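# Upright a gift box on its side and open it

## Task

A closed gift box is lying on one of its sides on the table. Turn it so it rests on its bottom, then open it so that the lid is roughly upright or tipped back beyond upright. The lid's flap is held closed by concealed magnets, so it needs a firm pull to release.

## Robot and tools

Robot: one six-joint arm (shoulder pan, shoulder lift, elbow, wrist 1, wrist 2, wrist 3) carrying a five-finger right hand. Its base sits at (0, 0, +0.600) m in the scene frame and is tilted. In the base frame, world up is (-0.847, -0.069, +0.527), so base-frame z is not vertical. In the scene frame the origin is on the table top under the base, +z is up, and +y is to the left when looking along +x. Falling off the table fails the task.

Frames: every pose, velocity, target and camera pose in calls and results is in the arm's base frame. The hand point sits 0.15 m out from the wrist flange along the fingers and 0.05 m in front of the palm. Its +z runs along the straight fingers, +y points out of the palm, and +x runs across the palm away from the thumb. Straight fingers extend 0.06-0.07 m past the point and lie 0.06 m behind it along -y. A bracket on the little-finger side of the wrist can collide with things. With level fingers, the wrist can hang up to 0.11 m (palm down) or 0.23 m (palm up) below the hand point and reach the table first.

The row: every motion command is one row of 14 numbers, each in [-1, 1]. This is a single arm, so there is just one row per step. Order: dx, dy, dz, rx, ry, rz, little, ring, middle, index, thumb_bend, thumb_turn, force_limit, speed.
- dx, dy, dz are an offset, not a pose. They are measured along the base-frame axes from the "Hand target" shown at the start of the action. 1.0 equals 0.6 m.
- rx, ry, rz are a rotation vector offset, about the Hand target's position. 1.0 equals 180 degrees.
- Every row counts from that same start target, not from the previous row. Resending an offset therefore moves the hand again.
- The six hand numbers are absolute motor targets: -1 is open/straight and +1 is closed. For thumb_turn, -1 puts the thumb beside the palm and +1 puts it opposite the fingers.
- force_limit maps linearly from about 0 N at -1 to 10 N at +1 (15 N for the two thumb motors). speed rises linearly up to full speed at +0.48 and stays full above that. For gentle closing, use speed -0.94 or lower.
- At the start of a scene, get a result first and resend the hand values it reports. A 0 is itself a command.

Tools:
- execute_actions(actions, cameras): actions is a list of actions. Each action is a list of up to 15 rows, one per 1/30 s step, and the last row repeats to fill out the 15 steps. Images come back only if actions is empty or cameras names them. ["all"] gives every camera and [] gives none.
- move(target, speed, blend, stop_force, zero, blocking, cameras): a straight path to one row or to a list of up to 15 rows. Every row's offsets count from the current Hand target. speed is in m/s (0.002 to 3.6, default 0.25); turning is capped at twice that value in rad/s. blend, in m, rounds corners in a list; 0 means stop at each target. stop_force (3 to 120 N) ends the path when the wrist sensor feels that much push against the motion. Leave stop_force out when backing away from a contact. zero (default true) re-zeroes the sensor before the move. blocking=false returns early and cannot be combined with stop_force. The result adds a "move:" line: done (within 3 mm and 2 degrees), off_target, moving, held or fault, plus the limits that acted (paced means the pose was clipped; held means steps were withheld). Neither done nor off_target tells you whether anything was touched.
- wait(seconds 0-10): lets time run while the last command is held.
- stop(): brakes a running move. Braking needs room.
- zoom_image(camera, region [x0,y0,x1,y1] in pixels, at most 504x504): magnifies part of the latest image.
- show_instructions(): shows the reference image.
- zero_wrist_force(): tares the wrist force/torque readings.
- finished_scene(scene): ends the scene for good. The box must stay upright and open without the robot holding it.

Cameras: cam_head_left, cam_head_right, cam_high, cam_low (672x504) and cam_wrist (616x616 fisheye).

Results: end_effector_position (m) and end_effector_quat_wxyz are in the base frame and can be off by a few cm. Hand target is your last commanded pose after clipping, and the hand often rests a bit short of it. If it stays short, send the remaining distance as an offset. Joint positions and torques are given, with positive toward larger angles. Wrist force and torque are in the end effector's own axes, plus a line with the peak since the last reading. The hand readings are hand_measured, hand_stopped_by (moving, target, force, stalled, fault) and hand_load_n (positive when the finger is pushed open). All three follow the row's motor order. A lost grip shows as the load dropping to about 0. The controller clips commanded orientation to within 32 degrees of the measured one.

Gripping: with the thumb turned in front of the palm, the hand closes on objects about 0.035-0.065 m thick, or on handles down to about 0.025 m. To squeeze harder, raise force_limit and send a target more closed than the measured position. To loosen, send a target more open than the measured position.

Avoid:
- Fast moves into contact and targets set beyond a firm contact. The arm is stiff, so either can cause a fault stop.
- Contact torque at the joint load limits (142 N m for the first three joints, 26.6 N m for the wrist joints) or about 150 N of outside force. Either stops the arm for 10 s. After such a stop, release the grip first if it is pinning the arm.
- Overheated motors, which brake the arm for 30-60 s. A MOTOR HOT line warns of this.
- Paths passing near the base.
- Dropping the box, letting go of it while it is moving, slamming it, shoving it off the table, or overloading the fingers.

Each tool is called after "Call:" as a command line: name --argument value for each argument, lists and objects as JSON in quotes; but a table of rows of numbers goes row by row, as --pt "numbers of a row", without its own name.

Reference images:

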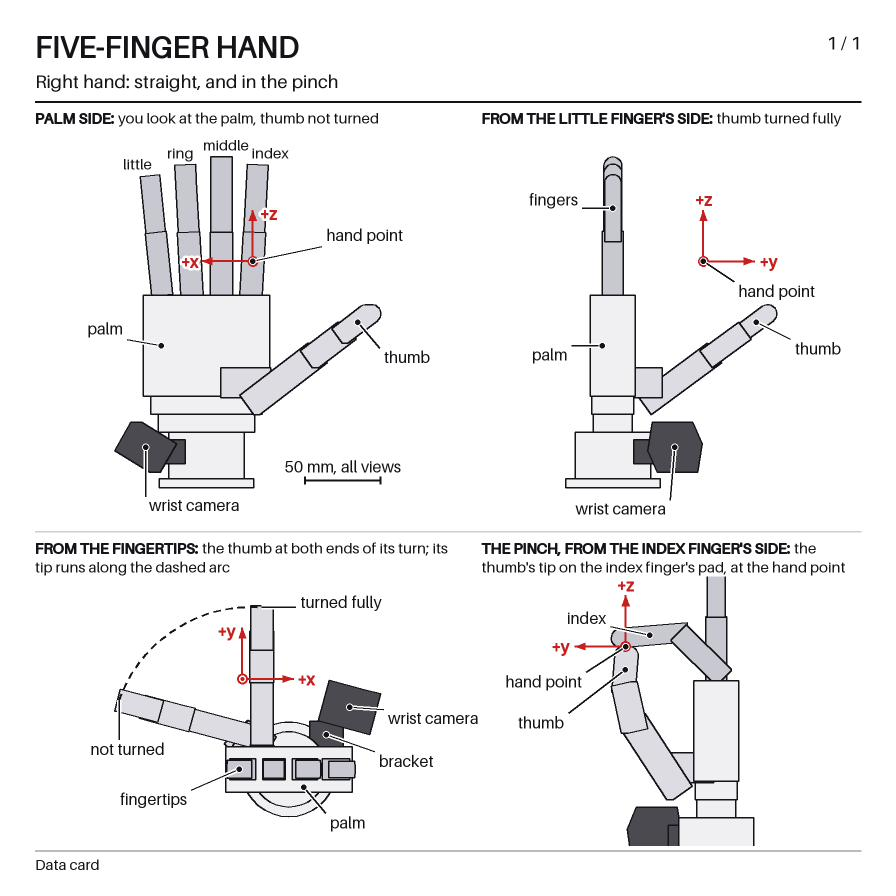

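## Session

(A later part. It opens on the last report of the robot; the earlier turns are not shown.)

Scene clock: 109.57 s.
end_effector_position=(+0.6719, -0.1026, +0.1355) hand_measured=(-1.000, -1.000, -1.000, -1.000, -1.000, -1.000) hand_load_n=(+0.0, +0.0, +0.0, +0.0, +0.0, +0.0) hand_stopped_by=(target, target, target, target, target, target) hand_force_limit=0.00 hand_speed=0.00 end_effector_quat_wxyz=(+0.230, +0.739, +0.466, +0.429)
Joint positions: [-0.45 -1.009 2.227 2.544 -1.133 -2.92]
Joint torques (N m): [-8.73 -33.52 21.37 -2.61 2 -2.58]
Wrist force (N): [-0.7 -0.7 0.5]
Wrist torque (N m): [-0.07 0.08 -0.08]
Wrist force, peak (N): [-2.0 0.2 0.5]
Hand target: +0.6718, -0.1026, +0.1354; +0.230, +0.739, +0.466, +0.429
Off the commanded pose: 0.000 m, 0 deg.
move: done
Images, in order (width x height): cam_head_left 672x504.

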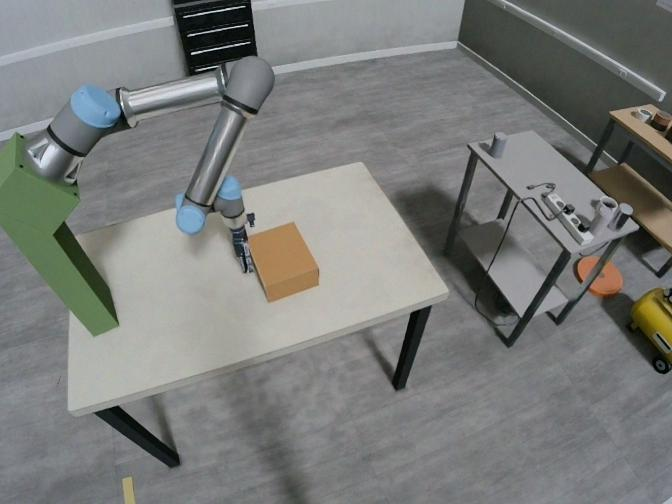

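Call:
move --pt "-0.1517 -0.0397 0.1621 0 0 0 -0.6 -1 -0.6 -1 -1 -1 0 0" --pt "-0.1117 -0.0353 0.4161 0.7525 0.0604 -0.4694 -0.6 -1 -0.6 -1 -1 -1 0 0" --pt "0.1539 -0.0243 0.5278 0.4078 0.1931 -0.7843 -0.6 -1 -0.6 -1 -1 -1 0 0" --pt "0.2028 0.0024 0.3414 0.4078 0.1931 -0.7843 -0.6 -1 -0.6 -1 -1 -1 0 0" --speed 0.35 --blend '[0.03,0.03,0.02,0]' --cameras '["cam_head_left","cam_low"]'

Call:
zoom_image --camera "cam_head_left" --region '[225, 160, 375, 320]'

Scene clock: 118.10 s.
end_effector_position=(+0.7922, -0.1008, +0.3396) hand_measured=(-0.920, -1.000, -0.600, -1.000, -1.000, -1.000) hand_load_n=(+0.0, +0.0, +0.5, +0.0, +0.0, +0.0) hand_stopped_by=(force, target, target, target, target, target) hand_force_limit=0.00 hand_speed=0.00 end_effector_quat_wxyz=(-0.116, +0.683, -0.720, +0.029)
Joint positions: [-0.368 -0.547 0.035 5.069 -1.386 -0.3]
Joint torques (N m): [-21.02 -51.86 -14.87 1.5 1.83 -0.98]
Wrist force (N): [-0.9 -1.2 -0.5]
Wrist torque (N m): [-0.04 0.08 -0.16]
Wrist force, peak (N): [-0.7 -5.9 4.0]
Hand target: +0.7935, -0.1012, +0.3403; -0.026, +0.703, -0.706, -0.081
Off the commanded pose: 0.002 m, 17 deg.
elbow stopped short: the move would have taken joint 3 (elbow) straighter than the controller allows.
move: off_target
Images, in order (width x height): cam_head_left 672x504, cam_low 672x504.

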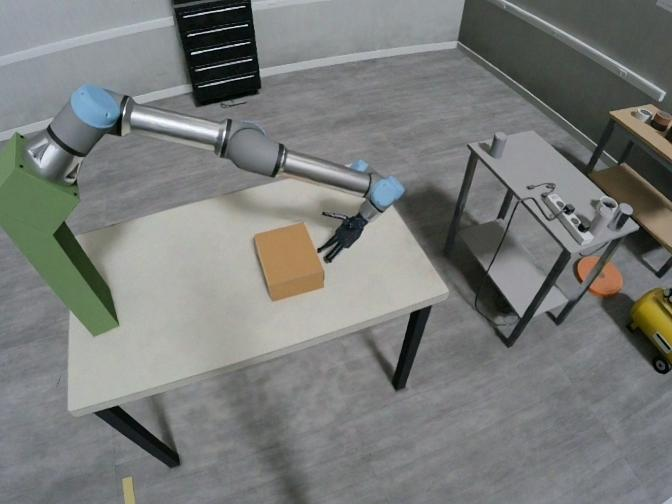

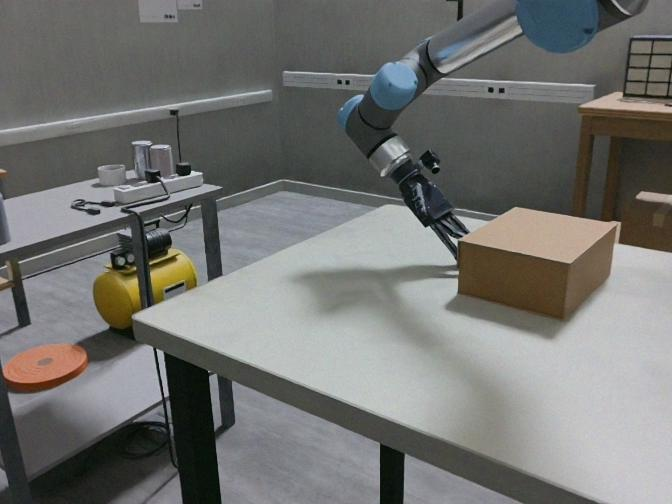

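Scaled by 3.150 from the camera's 672x504 image, which has a finer 960x720 frame.

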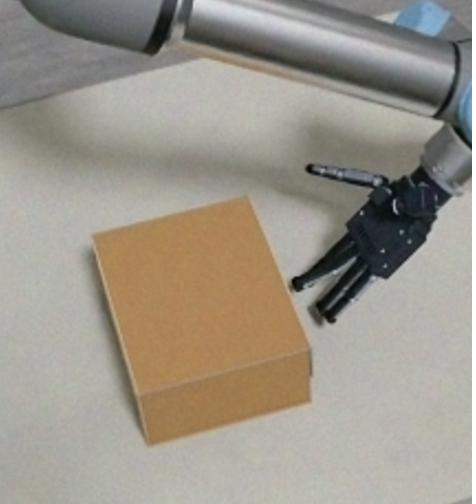

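Call:
move --pt "-0.1376 -0.0053 0.0469 -0.0026 -0.2308 -0.0339 -0.6 -1 -0.6 -1 -1 -1 0 0" --pt "-0.0577 0.0139 -0.0906 -0.0026 -0.2308 -0.0339 -0.6 -1 -0.6 -1 -1 -1 0 0" --speed 0.2 --blend '[0.02,0]' --cameras '["cam_head_left","cam_low"]'

Call:
zoom_image --camera "cam_low" --region '[360, 60, 640, 340]'

Scene clock: 121.00 s.
end_effector_position=(+0.7589, -0.0927, +0.2861) hand_measured=(-0.920, -1.000, -0.600, -1.000, -1.000, -1.000) hand_load_n=(+0.0, +0.0, +0.0, +0.0, +0.0, +0.0) hand_stopped_by=(force, target, target, target, target, target) hand_force_limit=0.00 hand_speed=0.00 end_effector_quat_wxyz=(-0.276, +0.648, -0.687, +0.177)
Joint positions: [-0.436 -1.103 1.312 3.932 -1.203 -0.268]
Joint torques (N m): [-16.2 -43.59 -10.45 -2.94 2.11 -2.45]
Wrist force (N): [-1.0 -1.1 -0.1]
Wrist torque (N m): [-0.05 0.13 -0.14]
Wrist force, peak (N): [-1.1 -3.6 -2.4]
Hand target: +0.7589, -0.0928, +0.2859; -0.276, +0.648, -0.687, +0.177
Off the commanded pose: 0.000 m, 0 deg.
move: done
Images, in order (width x height): cam_head_left 672x504, cam_low 672x504.

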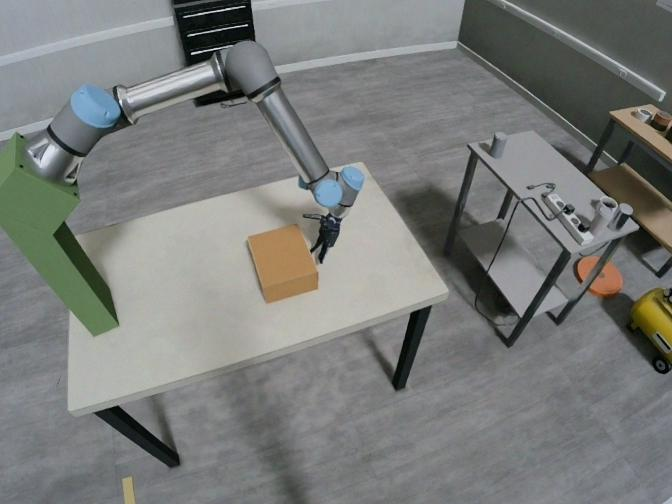

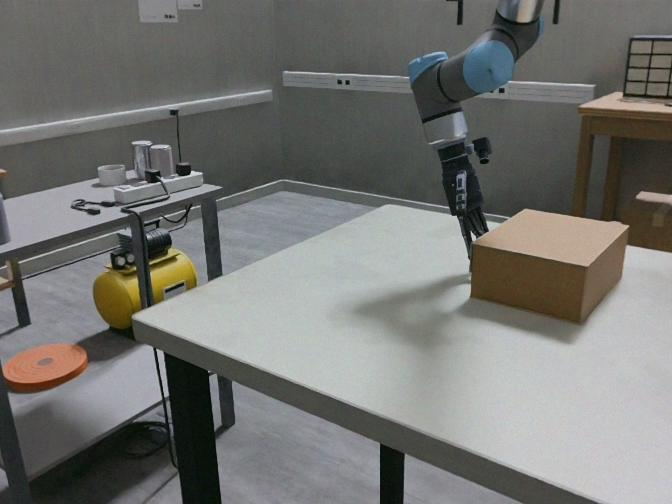

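Scaled by 1.800 from the camera's 672x504 image, which has a finer 960x720 frame.

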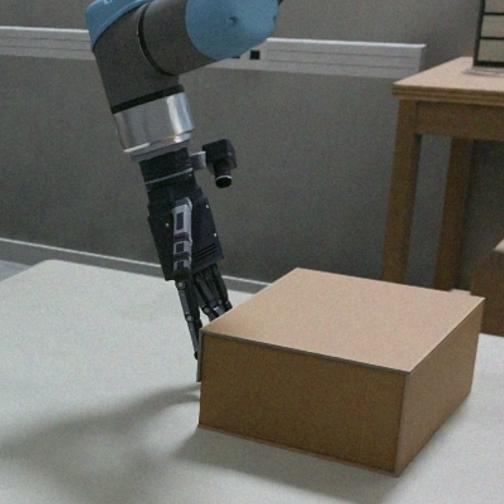

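Call:
move --target '[-0.2262,0.0546,-0.3556,0,0,0,-0.6,-1,-0.6,-1,-1,-1,0,0]' --speed 0.1 --stop_force 15 --cameras '["cam_head_left"]'

Call:
zoom_image --camera "cam_head_left" --region '[145, 180, 295, 340]'

Scene clock: 125.00 s.
end_effector_position=(+0.6232, -0.0601, +0.0726) hand_measured=(-0.920, -1.000, -0.600, -1.000, -1.000, -1.000) hand_load_n=(+0.0, +0.0, +0.0, +0.0, -0.5, +0.0) hand_stopped_by=(force, target, target, target, target, target) hand_force_limit=0.00 hand_speed=0.00 end_effector_quat_wxyz=(-0.276, +0.648, -0.687, +0.177)
Joint positions: [-0.489 -1.137 2.008 3.289 -1.174 -0.317]
Joint torques (N m): [6.63 -48.38 10.47 -3.38 -2.58 2.55]
Wrist force (N): [-0.7 -1.2 0.2]
Wrist torque (N m): [-0.08 0.08 -0.10]
Wrist force, peak (N): [-1.1 -3.6 -2.1]
Hand target: +0.6232, -0.0601, +0.0726; -0.276, +0.648, -0.687, +0.177
Off the commanded pose: 0.000 m, 0 deg.
move: done
Images, in order (width x height): cam_head_left 672x504.

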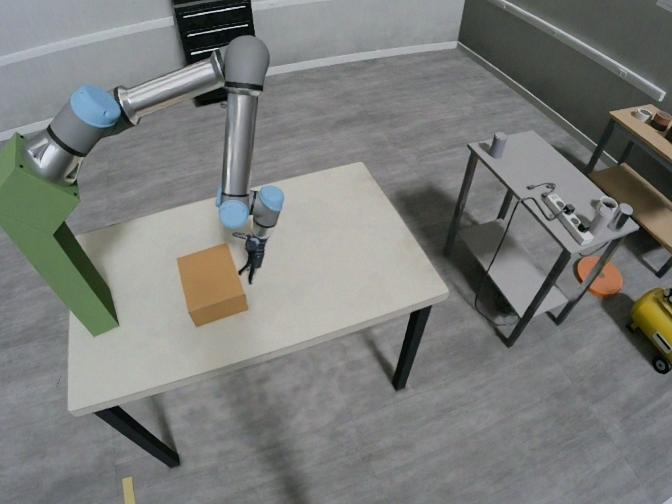

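Scaled by 3.150 from the camera's 672x504 image, which has a finer 960x720 frame.

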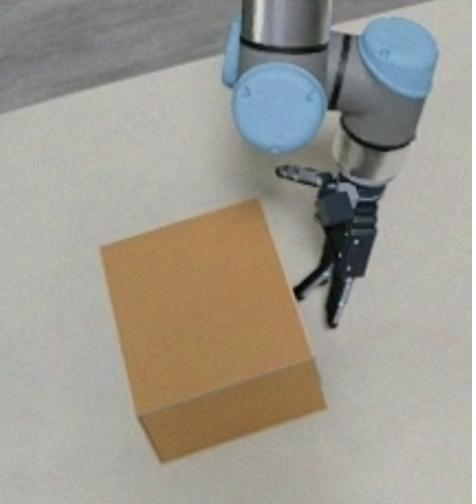

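Call:
move --pt "0.0262 -0.0394 0.0370 0 0 0 -1 -1 -1 -1 -1 -1 0 0.3" --pt "-0.2301 0.0225 -0.3660 0 0 0 -1 -1 -1 -1 -1 -1 0 0.3" --speed 0.1 --cameras '["cam_head_left"]'

Call:
zoom_image --camera "cam_head_left" --region '[60, 200, 220, 380]'

Scene clock: 129.73 s.
end_effector_position=(+0.4851, -0.0466, -0.1470) hand_measured=(-1.000, -1.000, -1.000, -1.000, -1.000, -1.000) hand_load_n=(+0.0, +0.0, +0.0, +0.0, +0.0, +0.0) hand_stopped_by=(target, target, target, target, target, target) hand_force_limit=0.00 hand_speed=0.30 end_effector_quat_wxyz=(-0.276, +0.648, -0.687, +0.177)
Joint positions: [-0.628 -0.658 2.359 2.514 -1.104 -0.449]
Joint torques (N m): [1.35 -15.6 1.72 -2.86 -2.69 2.65]
Wrist force (N): [-0.5 -1.0 0.3]
Wrist torque (N m): [-0.05 0.06 -0.11]
Wrist force, peak (N): [-0.2 -3.9 -1.1]
Hand target: +0.4851, -0.0466, -0.1470; -0.276, +0.648, -0.687, +0.177
Off the commanded pose: 0.000 m, 0 deg.
move: done
Images, in order (width x height): cam_head_left 672x504.

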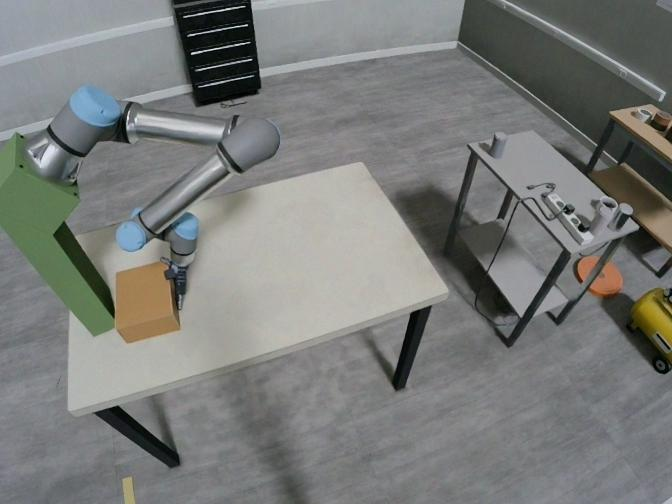

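Scaled by 2.800 from the camera's 672x504 image, which has a finer 960x720 frame.

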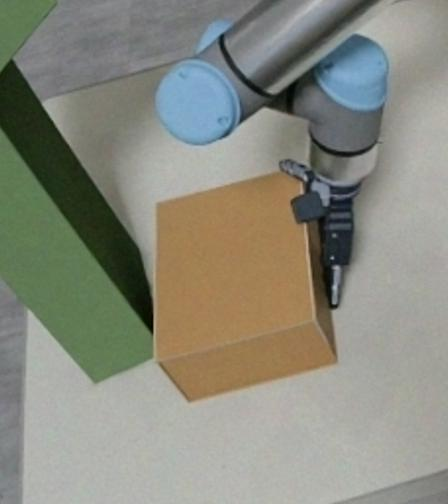

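Call:
move --pt "0.0616 -0.0064 0.1769 0.0171 0.2310 0.0310 -1 -0.8 -0.93 -0.8 -1 -1 0.5 0.3" --pt "0.0973 0.0008 0.1255 0.0171 0.2310 0.0310 -1 -0.8 -0.93 -0.8 -1 -1 0.5 0.3" --speed 0.15 --blend '[0.01,0]' --cameras '["cam_head_left","cam_low","cam_wrist","cam_high"]'

Call:
zoom_image --camera "cam_low" --region '[480, 100, 672, 292]'

Call:
zoom_image --camera "cam_wrist" --region '[150, 100, 550, 500]'

Call:
zoom_image --camera "cam_head_left" --region '[80, 200, 240, 380]'

Scene clock: 133.97 s.
end_effector_position=(+0.5435, -0.0460, -0.0716) hand_measured=(-1.000, -0.800, -0.930, -0.800, -1.000, -1.000) hand_load_n=(+0.0, +0.0, +0.5, +0.0, +0.0, +0.0) hand_stopped_by=(target, target, target, target, target, target) hand_force_limit=0.50 hand_speed=0.30 end_effector_quat_wxyz=(-0.039, +0.693, -0.713, -0.095)
Joint positions: [-0.41 -0.86 1.759 3.961 -1.426 -0.393]
Joint torques (N m): [-16.79 -29.42 10.85 0.41 -2.52 -2.46]
Wrist force (N): [-1.3 -1.0 -1.1]
Wrist torque (N m): [0.03 0.17 -0.18]
Wrist force, peak (N): [-0.7 -7.3 1.0]
Hand target: +0.5435, -0.0461, -0.0717; -0.039, +0.693, -0.713, -0.095
Off the commanded pose: 0.000 m, 0 deg.
move: done
Images, in order (width x height): cam_head_left 672x504, cam_high 672x504, cam_low 672x504, cam_wrist 616x616.

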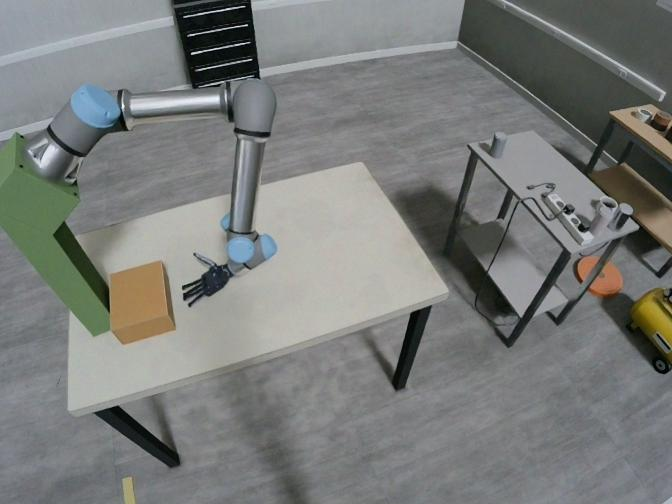

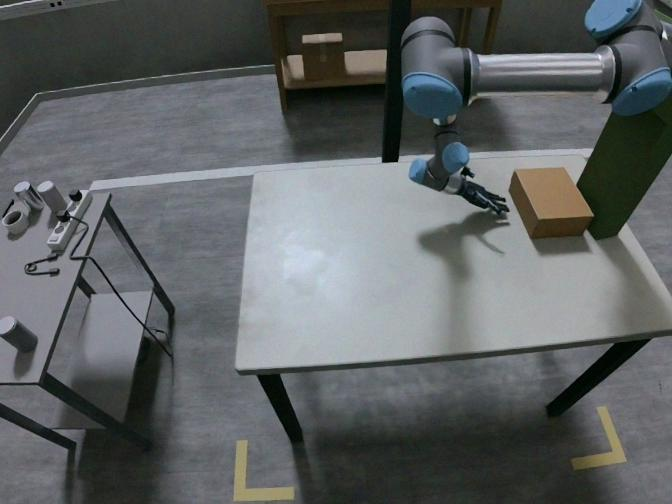

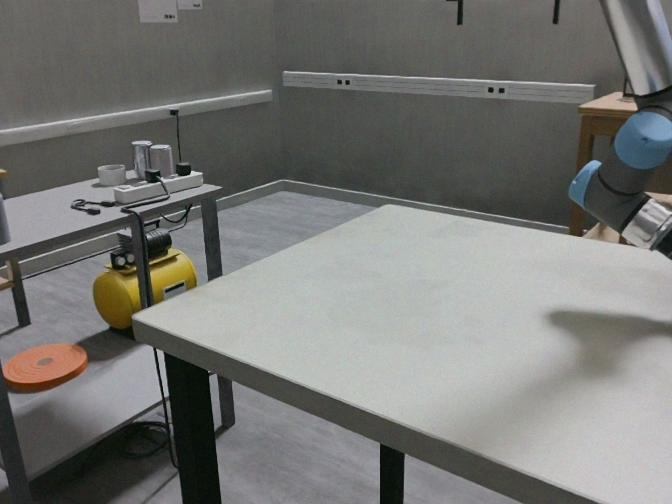

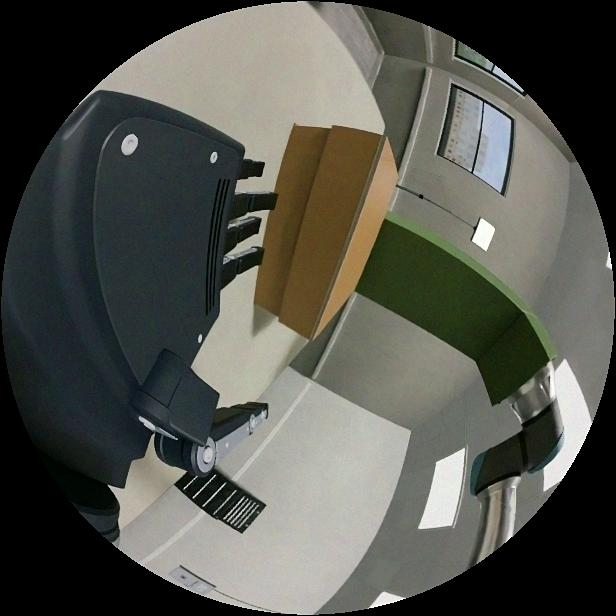

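Scaled by 2.625 from the camera's 672x504 image, which has a finer 960x720 frame.

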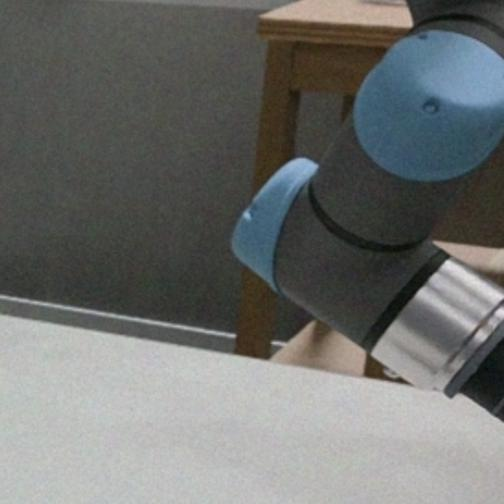

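Scaled by 1.260 from the camera's 616x616 image, which has a finer 880x880 frame.

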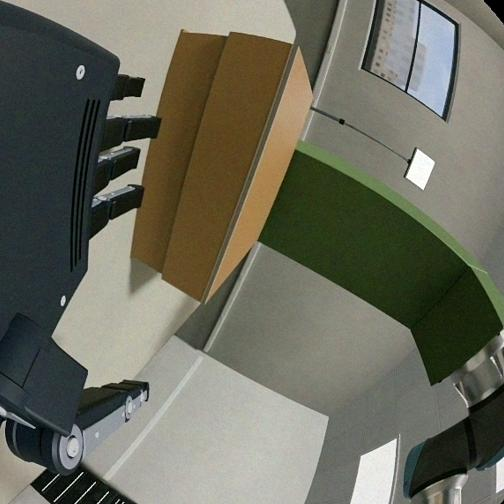

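Scaled by 2.800 from the camera's 672x504 image, which has a finer 960x720 frame.

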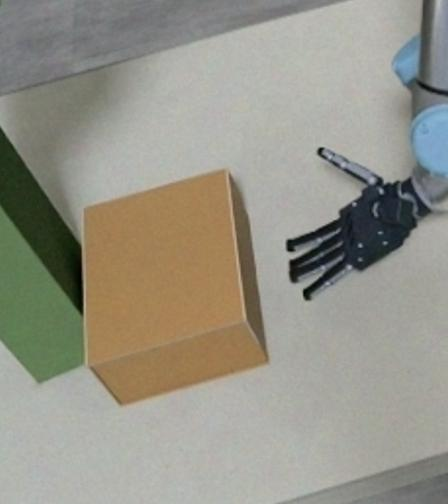

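Call:
move --target '[-0.0177,0.0043,-0.0279,-0.0122,-0.0010,0.0076,-1,-0.8,-0.93,-0.8,-1,-1,0.5,0.3]' --speed 0.1

Call:
move --target '[-0.0577,0.0139,-0.0906,0,0,0,-1,-0.8,-0.93,-0.8,-1,-1,0.5,0.3]' --speed 0.02 --stop_force 10 --cameras '["cam_head_left","cam_wrist"]'

Call:
zoom_image --camera "cam_wrist" --region '[180, 120, 400, 340]'

Call:
zoom_image --camera "cam_head_left" --region '[60, 200, 220, 380]'

Scene clock: 135.77 s.
end_effector_position=(+0.5327, -0.0433, -0.0886) hand_measured=(-1.000, -0.800, -0.930, -0.800, -1.000, -1.000) hand_load_n=(+0.0, +0.5, +0.5, +0.0, +0.0, +0.0) hand_stopped_by=(target, target, target, target, target, target) hand_force_limit=0.50 hand_speed=0.30 end_effector_quat_wxyz=(-0.026, +0.703, -0.706, -0.081)
Joint positions: [-0.396 -0.848 1.8 3.892 -1.462 -0.398]
Joint torques (N m): [-16.73 -46.94 -5.28 2.37 1.6 -0.23]
Wrist force (N): [-1.3 -1.4 -0.8]
Wrist torque (N m): [0.00 0.14 -0.18]
Wrist force, peak (N): [-1.0 -1.7 -1.5]
Hand target: +0.5329, -0.0435, -0.0885; -0.026, +0.703, -0.706, -0.081
Off the commanded pose: 0.000 m, 0 deg.
move: done

Scene clock: 138.80 s.
end_effector_position=(+0.5132, -0.0388, -0.1194) hand_measured=(-1.000, -0.800, -0.930, -0.800, -1.000, -1.000) hand_load_n=(+0.0, +0.0, +0.5, +0.0, +0.0, +0.0) hand_stopped_by=(target, target, target, target, target, target) hand_force_limit=0.50 hand_speed=0.30 end_effector_quat_wxyz=(-0.026, +0.703, -0.706, -0.081)
Joint positions: [-0.402 -0.812 1.86 3.796 -1.462 -0.404]
Joint torques (N m): [5.97 -36.66 0.91 -0.1 -3.09 1.64]
Wrist force (N): [-3.1 -3.1 -13.6]
Wrist torque (N m): [0.77 0.33 -0.28]
Wrist force, peak (N): [-4.3 -4.4 -27.4]
Hand target: +0.5132, -0.0388, -0.1194; -0.026, +0.703, -0.706, -0.081 (not the last commanded pose)
Off the commanded pose: 0.028 m, 0 deg.
move: contact
Images, in order (width x height): cam_head_left 672x504, cam_wrist 616x616.

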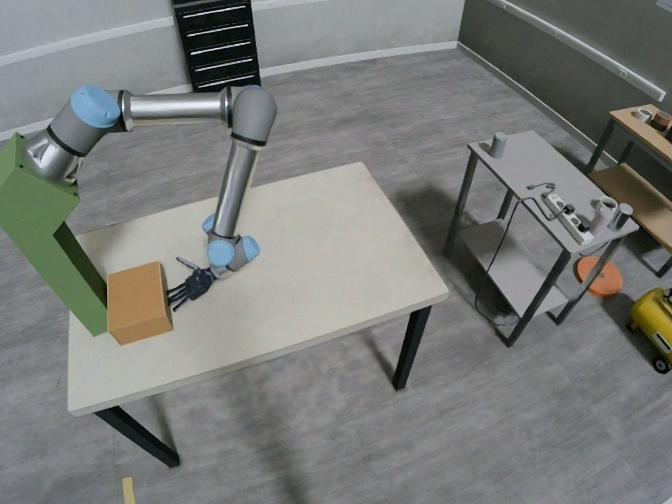

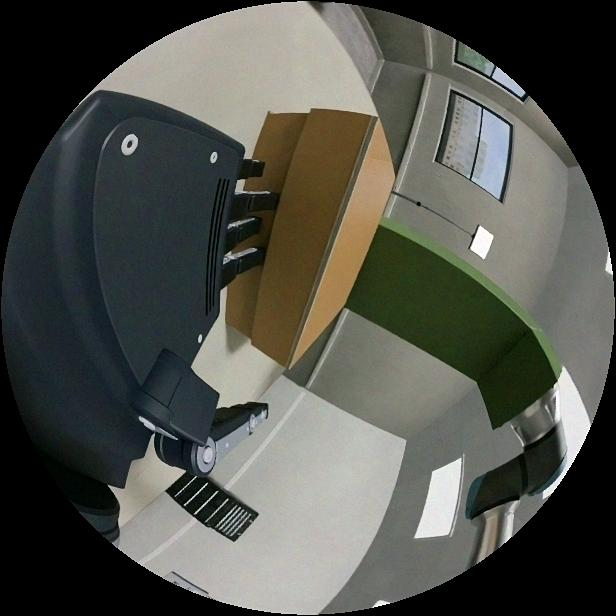

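Scaled by 2.291 from the camera's 616x616 image, which has a finer 880x880 frame.

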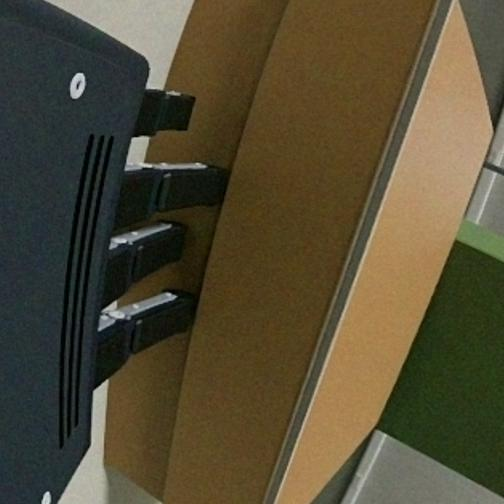

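Scaled by 2.800 from the camera's 672x504 image, which has a finer 960x720 frame.

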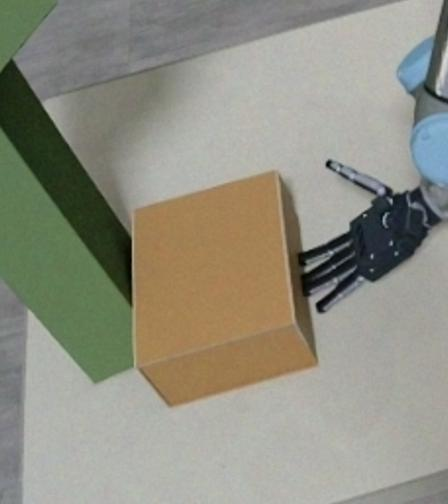

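Call:
move --target '[0,0,0,0,0,0,-1,-0.45,-0.93,-0.45,-1,-1,0.9,-0.6]' --cameras '["cam_wrist"]'

Call:
zoom_image --camera "cam_wrist" --region '[180, 120, 400, 340]'

Scene clock: 139.63 s.
end_effector_position=(+0.5133, -0.0388, -0.1193) hand_measured=(-1.000, -0.622, -0.930, -0.658, -1.000, -1.000) hand_load_n=(+0.0, +10.0, +0.0, +6.0, +0.0, +0.0) hand_stopped_by=(target, force, target, force, target, target) hand_force_limit=0.90 hand_speed=-0.60 end_effector_quat_wxyz=(-0.026, +0.703, -0.706, -0.081)
Joint positions: [-0.402 -0.812 1.86 3.795 -1.462 -0.404]
Joint torques (N m): [2.31 -23.41 23.7 7.89 -2.97 1.57]
Wrist force (N): [-3.5 -19.0 -16.0]
Wrist torque (N m): [1.21 0.40 -0.74]
Wrist force, peak (N): [-4.4 -19.6 -15.7]
Hand target: +0.5132, -0.0388, -0.1194; -0.026, +0.703, -0.706, -0.081
Off the commanded pose: 0.000 m, 0 deg.
move: done
Images, in order (width x height): cam_wrist 616x616.

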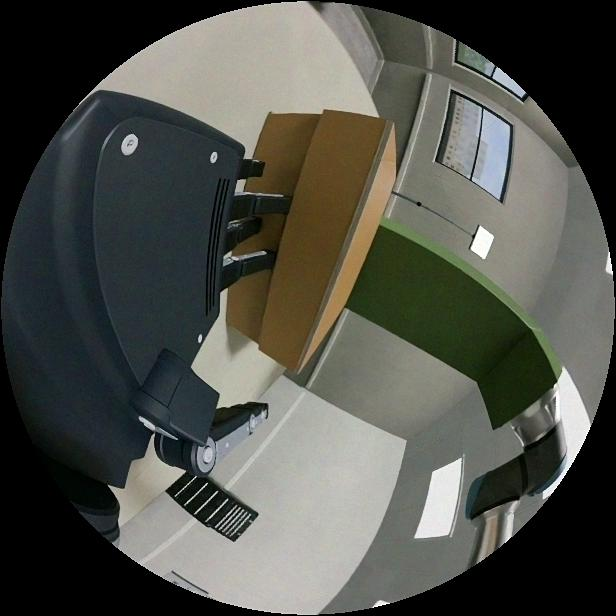

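Scaled by 2.291 from the camera's 616x616 image, which has a finer 880x880 frame.

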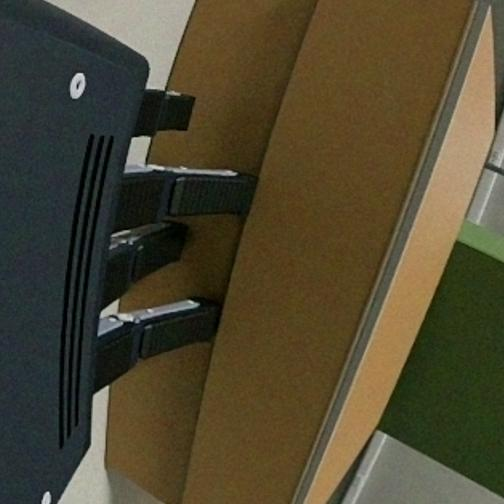

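Call:
wait --seconds 0.1 --cameras '["cam_head_left"]'

Call:
zoom_image --camera "cam_head_left" --region '[60, 200, 220, 380]'

Scene clock: 140.03 s.
end_effector_position=(+0.5133, -0.0388, -0.1193) hand_measured=(-1.000, -0.622, -0.930, -0.658, -1.000, -1.000) hand_load_n=(+0.0, +10.0, +0.0, +6.5, +0.0, +0.0) hand_stopped_by=(target, force, target, force, target, target) hand_force_limit=0.90 hand_speed=-0.60 end_effector_quat_wxyz=(-0.026, +0.703, -0.706, -0.081)
Joint positions: [-0.402 -0.812 1.86 3.796 -1.462 -0.404]
Joint torques (N m): [-0.01 -14.59 37.8 7.85 -2.96 1.57]
Wrist force (N): [-3.9 -20.2 -17.1]
Wrist torque (N m): [1.26 0.45 -0.78]
Wrist force, peak (N): [-3.9 -20.2 -17.1]
Hand target: +0.5132, -0.0388, -0.1194; -0.026, +0.703, -0.706, -0.081
Off the commanded pose: 0.000 m, 0 deg.
wait: 0.10 s; at rest from the start
Images, in order (width x height): cam_head_left 672x504.

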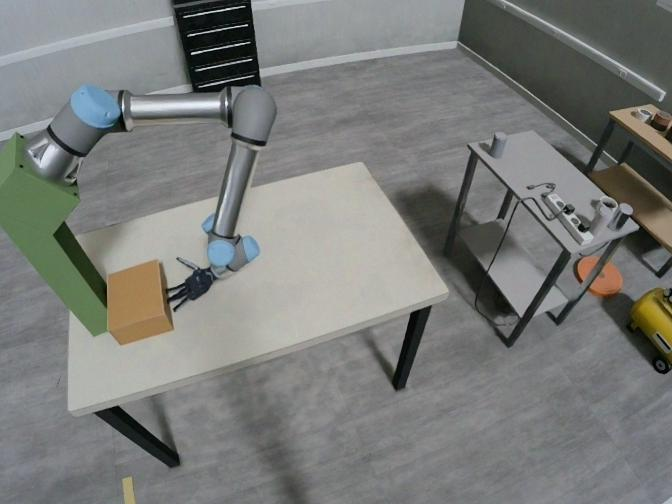

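Scaled by 2.800 from the camera's 672x504 image, which has a finer 960x720 frame.

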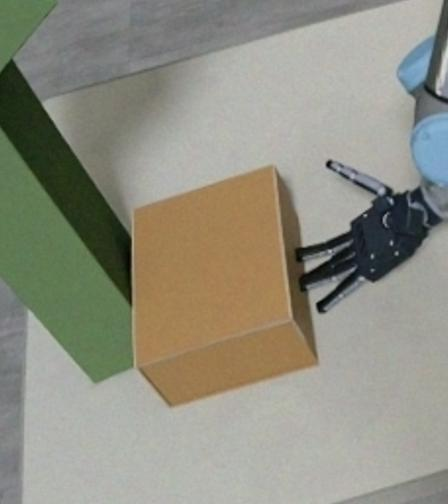

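Call:
move --target '[0.0013,-0.0003,0.0021,0,0,0,-1,-0.45,-0.93,-0.45,-1,-1,0.9,-0.6]' --speed 0.01

Call:
move --target '[0,0,0,0,0,0,-1,-0.46,-0.93,-0.46,-1,-1,1.0,0]' --cameras '["cam_head_left","cam_wrist"]'

Call:
zoom_image --camera "cam_wrist" --region '[180, 120, 400, 340]'

Call:
zoom_image --camera "cam_head_left" --region '[60, 200, 220, 380]'

Scene clock: 141.13 s.
end_effector_position=(+0.5139, -0.0389, -0.1182) hand_measured=(-1.000, -0.622, -0.930, -0.658, -1.000, -1.000) hand_load_n=(+0.0, +1.0, +0.0, +0.5, +0.0, +0.0) hand_stopped_by=(target, force, target, force, target, target) hand_force_limit=0.90 hand_speed=-0.60 end_effector_quat_wxyz=(-0.026, +0.703, -0.706, -0.081)
Joint positions: [-0.402 -0.813 1.858 3.8 -1.462 -0.404]
Joint torques (N m): [4.97 -44.93 -3.37 -0.23 -1.72 2.65]
Wrist force (N): [-1.5 -2.2 -0.8]
Wrist torque (N m): [0.03 0.16 -0.19]
Wrist force, peak (N): [-4.2 -22.9 -19.9]
Hand target: +0.5140, -0.0389, -0.1181; -0.026, +0.703, -0.706, -0.081
Off the commanded pose: 0.000 m, 0 deg.
move: done

Scene clock: 141.63 s.
end_effector_position=(+0.5140, -0.0389, -0.1181) hand_measured=(-1.000, -0.460, -0.930, -0.460, -1.000, -1.000) hand_load_n=(+0.0, +0.5, +0.0, +0.5, +0.0, +0.5) hand_stopped_by=(target, target, target, target, target, target) hand_force_limit=1.00 hand_speed=0.00 end_effector_quat_wxyz=(-0.026, +0.703, -0.706, -0.081)
Joint positions: [-0.402 -0.814 1.858 3.799 -1.462 -0.404]
Joint torques (N m): [5.11 -43.74 -2.86 -1.35 -0.31 2.58]
Wrist force (N): [-1.0 -1.8 -1.1]
Wrist torque (N m): [0.09 0.14 -0.15]
Wrist force, peak (N): [-0.8 -2.4 -0.9]
Hand target: +0.5140, -0.0389, -0.1181; -0.026, +0.703, -0.706, -0.081
Off the commanded pose: 0.000 m, 0 deg.
move: done
Images, in order (width x height): cam_head_left 672x504, cam_wrist 616x616.

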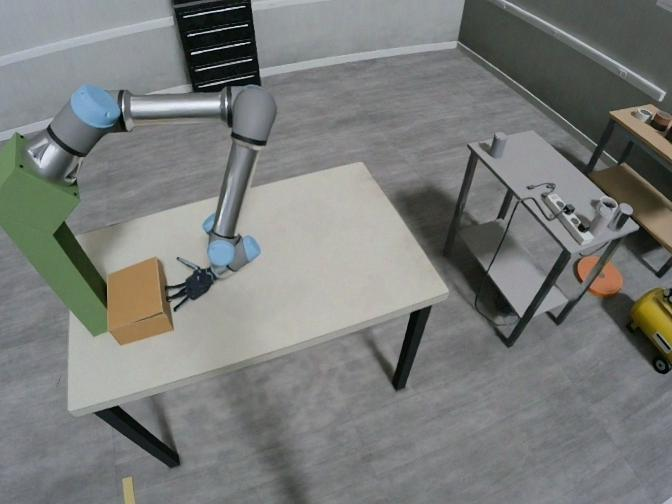

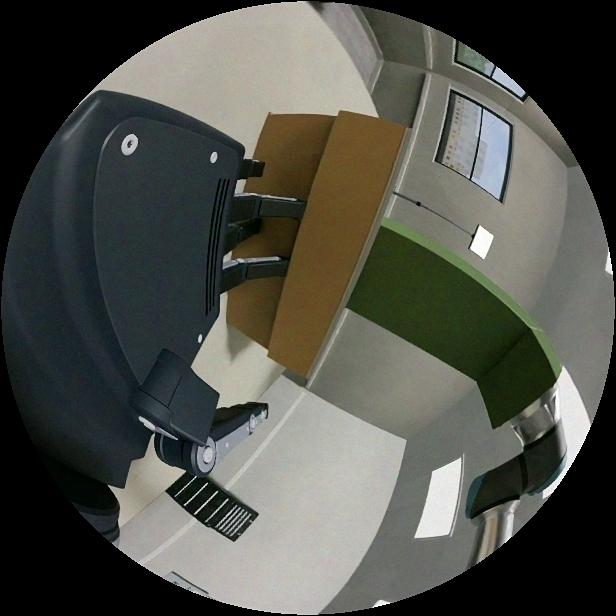

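Scaled by 2.291 from the camera's 616x616 image, which has a finer 880x880 frame.

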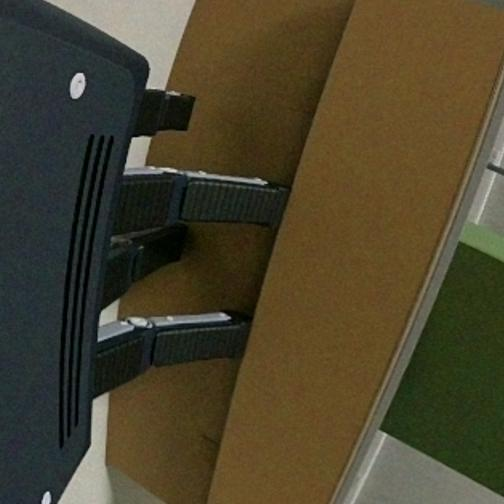

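Scaled by 2.800 from the camera's 672x504 image, which has a finer 960x720 frame.

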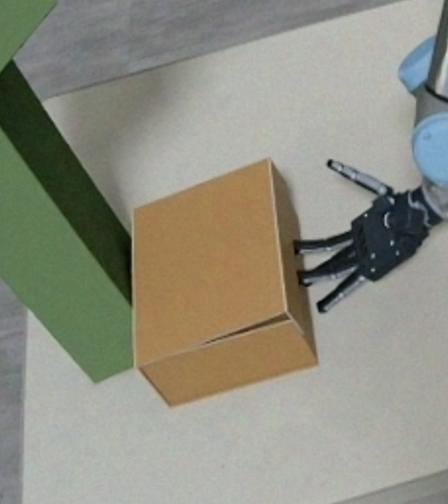

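Call:
move --target '[-0.0494,-0.0040,0.0308,0,0,0,-1,-0.46,-0.93,-0.46,-1,-1,1.0,0]' --speed 0.03 --cameras '["cam_head_left","cam_wrist"]'

Call:
zoom_image --camera "cam_wrist" --region '[180, 120, 400, 340]'

Call:
zoom_image --camera "cam_head_left" --region '[60, 200, 220, 380]'

Scene clock: 143.80 s.
end_effector_position=(+0.4842, -0.0414, -0.0996) hand_measured=(-1.000, -0.460, -0.930, -0.460, -1.000, -1.000) hand_load_n=(+0.0, +0.5, +0.0, +0.5, +0.0, +0.0) hand_stopped_by=(target, target, target, target, target, target) hand_force_limit=1.00 hand_speed=0.00 end_effector_quat_wxyz=(-0.026, +0.703, -0.706, -0.081) end_effector_velocity=(+0.002, -0.001, -0.001) end_effector_angular_velocity=(+0.000, -0.001, +0.000)
Joint positions: [-0.427 -0.891 1.95 3.788 -1.466 -0.428]
Joint velocities: [0 0.006 -0.006 0 0.001 0]
Joint torques (N m): [2.77 -26.5 -2.6 -0.56 -2.76 0.73]
Wrist force (N): [-0.8 -1.6 -1.2]
Wrist torque (N m): [0.10 0.03 -0.11]
Wrist force, peak (N): [-0.5 -2.5 -1.0]
Hand target: +0.4844, -0.0413, -0.0996; -0.026, +0.703, -0.706, -0.081
Off the commanded pose: 0.000 m, 0 deg.
move: done
Images, in order (width x height): cam_head_left 672x504, cam_wrist 616x616.

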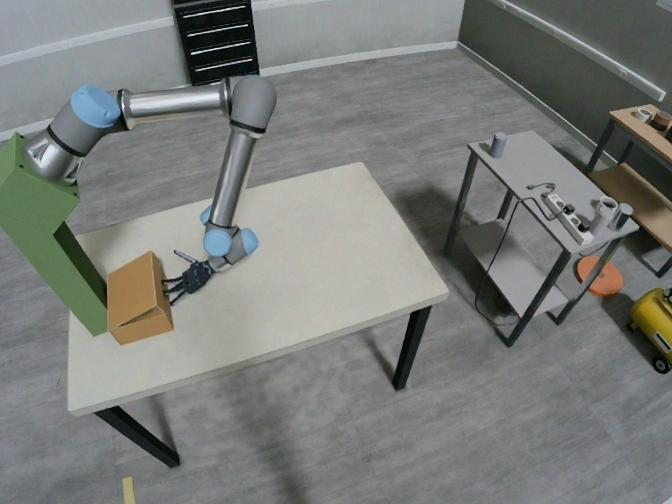

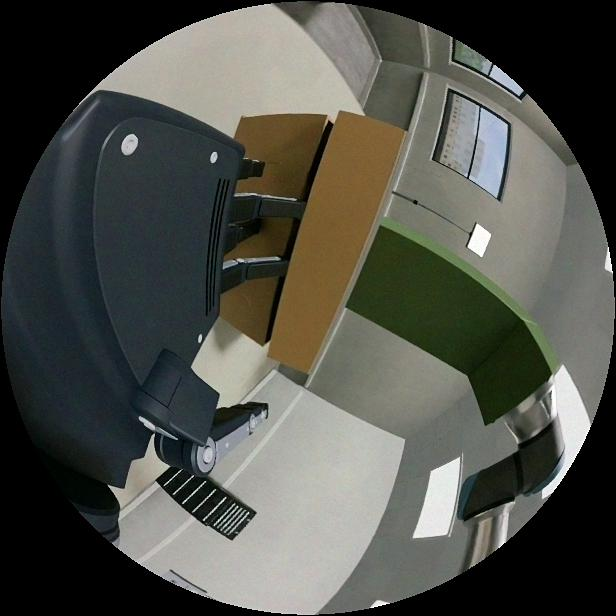

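Scaled by 2.291 from the camera's 616x616 image, which has a finer 880x880 frame.

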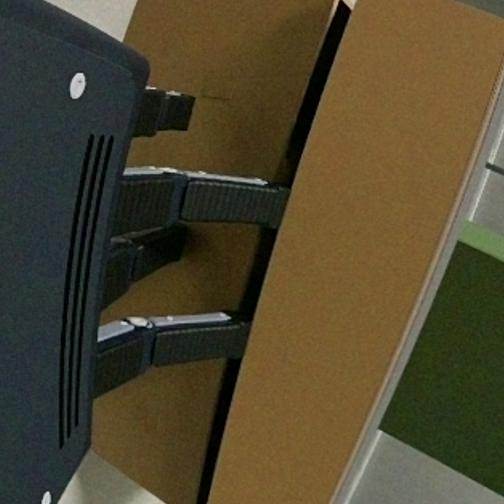

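Scaled by 2.800 from the camera's 672x504 image, which has a finer 960x720 frame.

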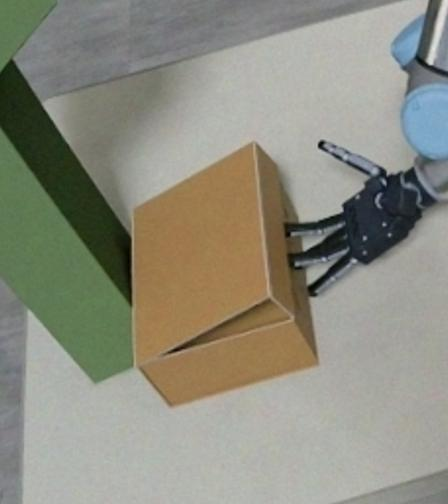

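Call:
move --pt "-0.0282 -0.0023 0.0176 0 0 0 -1 -0.46 -0.93 -0.46 -1 -1 1.0 0" --pt "-0.0282 -0.0023 0.0176 0 0 0 -0.5 -0.46 -0.5 -0.46 -1 -1 -0.8 -0.5" --pt "-0.0592 0.0052 -0.0312 0 0 0 -0.5 -0.46 -0.5 -0.46 -1 -1 -0.8 -0.5" --speed 0.04 --cameras '["cam_head_left","cam_wrist"]'

Call:
zoom_image --camera "cam_wrist" --region '[180, 120, 400, 340]'

Call:
zoom_image --camera "cam_head_left" --region '[60, 200, 220, 380]'

Scene clock: 156.53 s.
end_effector_position=(+0.4682, -0.0429, -0.0903) hand_measured=(-0.500, -0.460, -0.890, -0.460, -1.000, -1.000) hand_load_n=(+0.0, +1.0, +1.0, +0.5, -0.5, +0.0) hand_stopped_by=(target, target, force, target, target, target) hand_force_limit=-0.80 hand_speed=-0.50 end_effector_quat_wxyz=(-0.028, +0.703, -0.707, -0.079)
Joint positions: [-0.442 -0.933 2.001 3.774 -1.466 -0.444]
Joint torques (N m): [-4.58 -32.87 10.56 0.18 -0.65 0.08]
Wrist force (N): [-0.7 -2.7 -11.7]
Wrist torque (N m): [0.90 -0.03 -0.12]
Wrist force, peak (N): [-15.8 -26.2 -122.4]
Hand target: +0.4682, -0.0429, -0.0903; -0.028, +0.703, -0.707, -0.079 (not the last commanded pose)
Off the commanded pose: 0.034 m, 0 deg.
FORCE FAULT: contact force on the arm reached its limit, and the arm stopped for 10 seconds. The contact can be on any part of the arm, not only on its tool. That time counts as 20 of the actions that you can send in this scene. The arm's remaining commands of this call were not run. During the stop the arm's controller moved it back a little. The arm's target is now where it stood when the stop ended, not its last command. The arm accepts commands again.
move: fault; path passed 2 of 3 targets
Images, in order (width x height): cam_head_left 672x504, cam_wrist 616x616.

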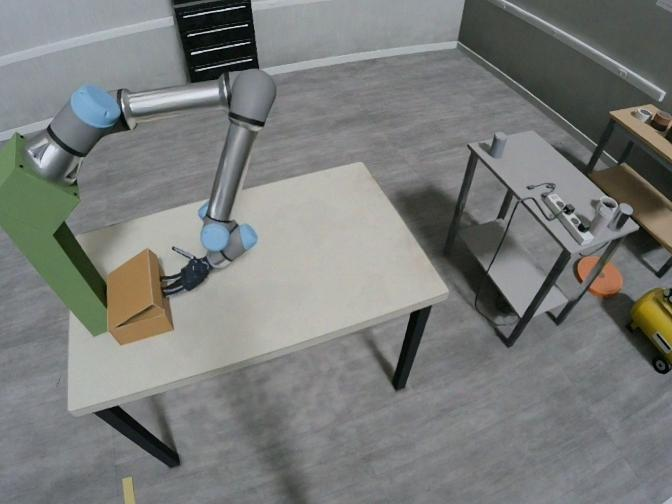

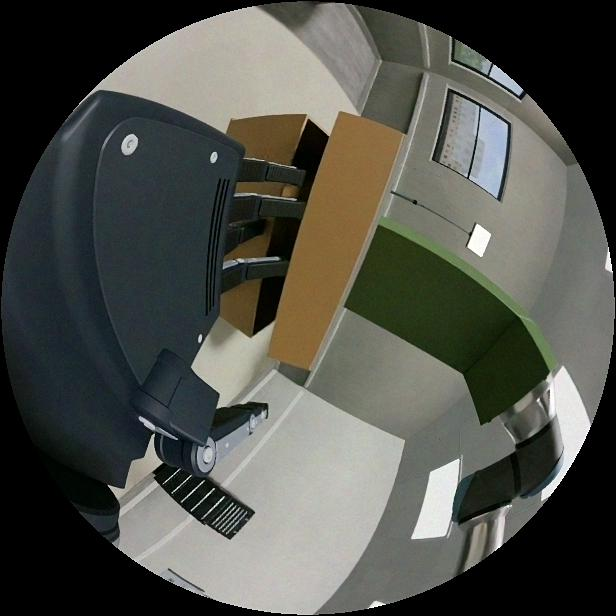

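Scaled by 2.291 from the camera's 616x616 image, which has a finer 880x880 frame.

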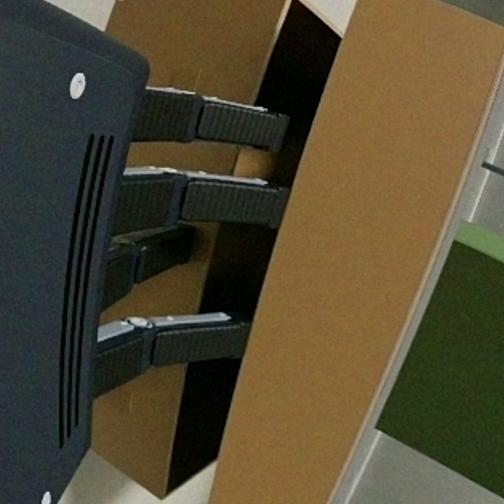

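Scaled by 2.800 from the camera's 672x504 image, which has a finer 960x720 frame.

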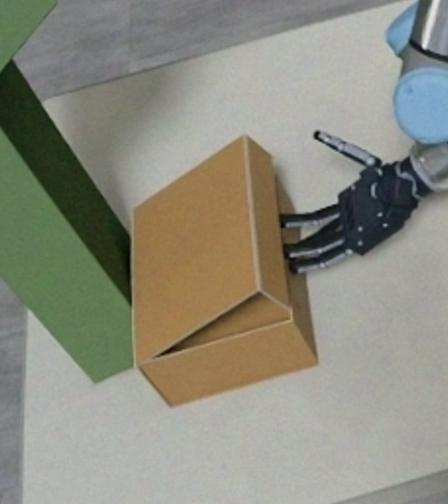

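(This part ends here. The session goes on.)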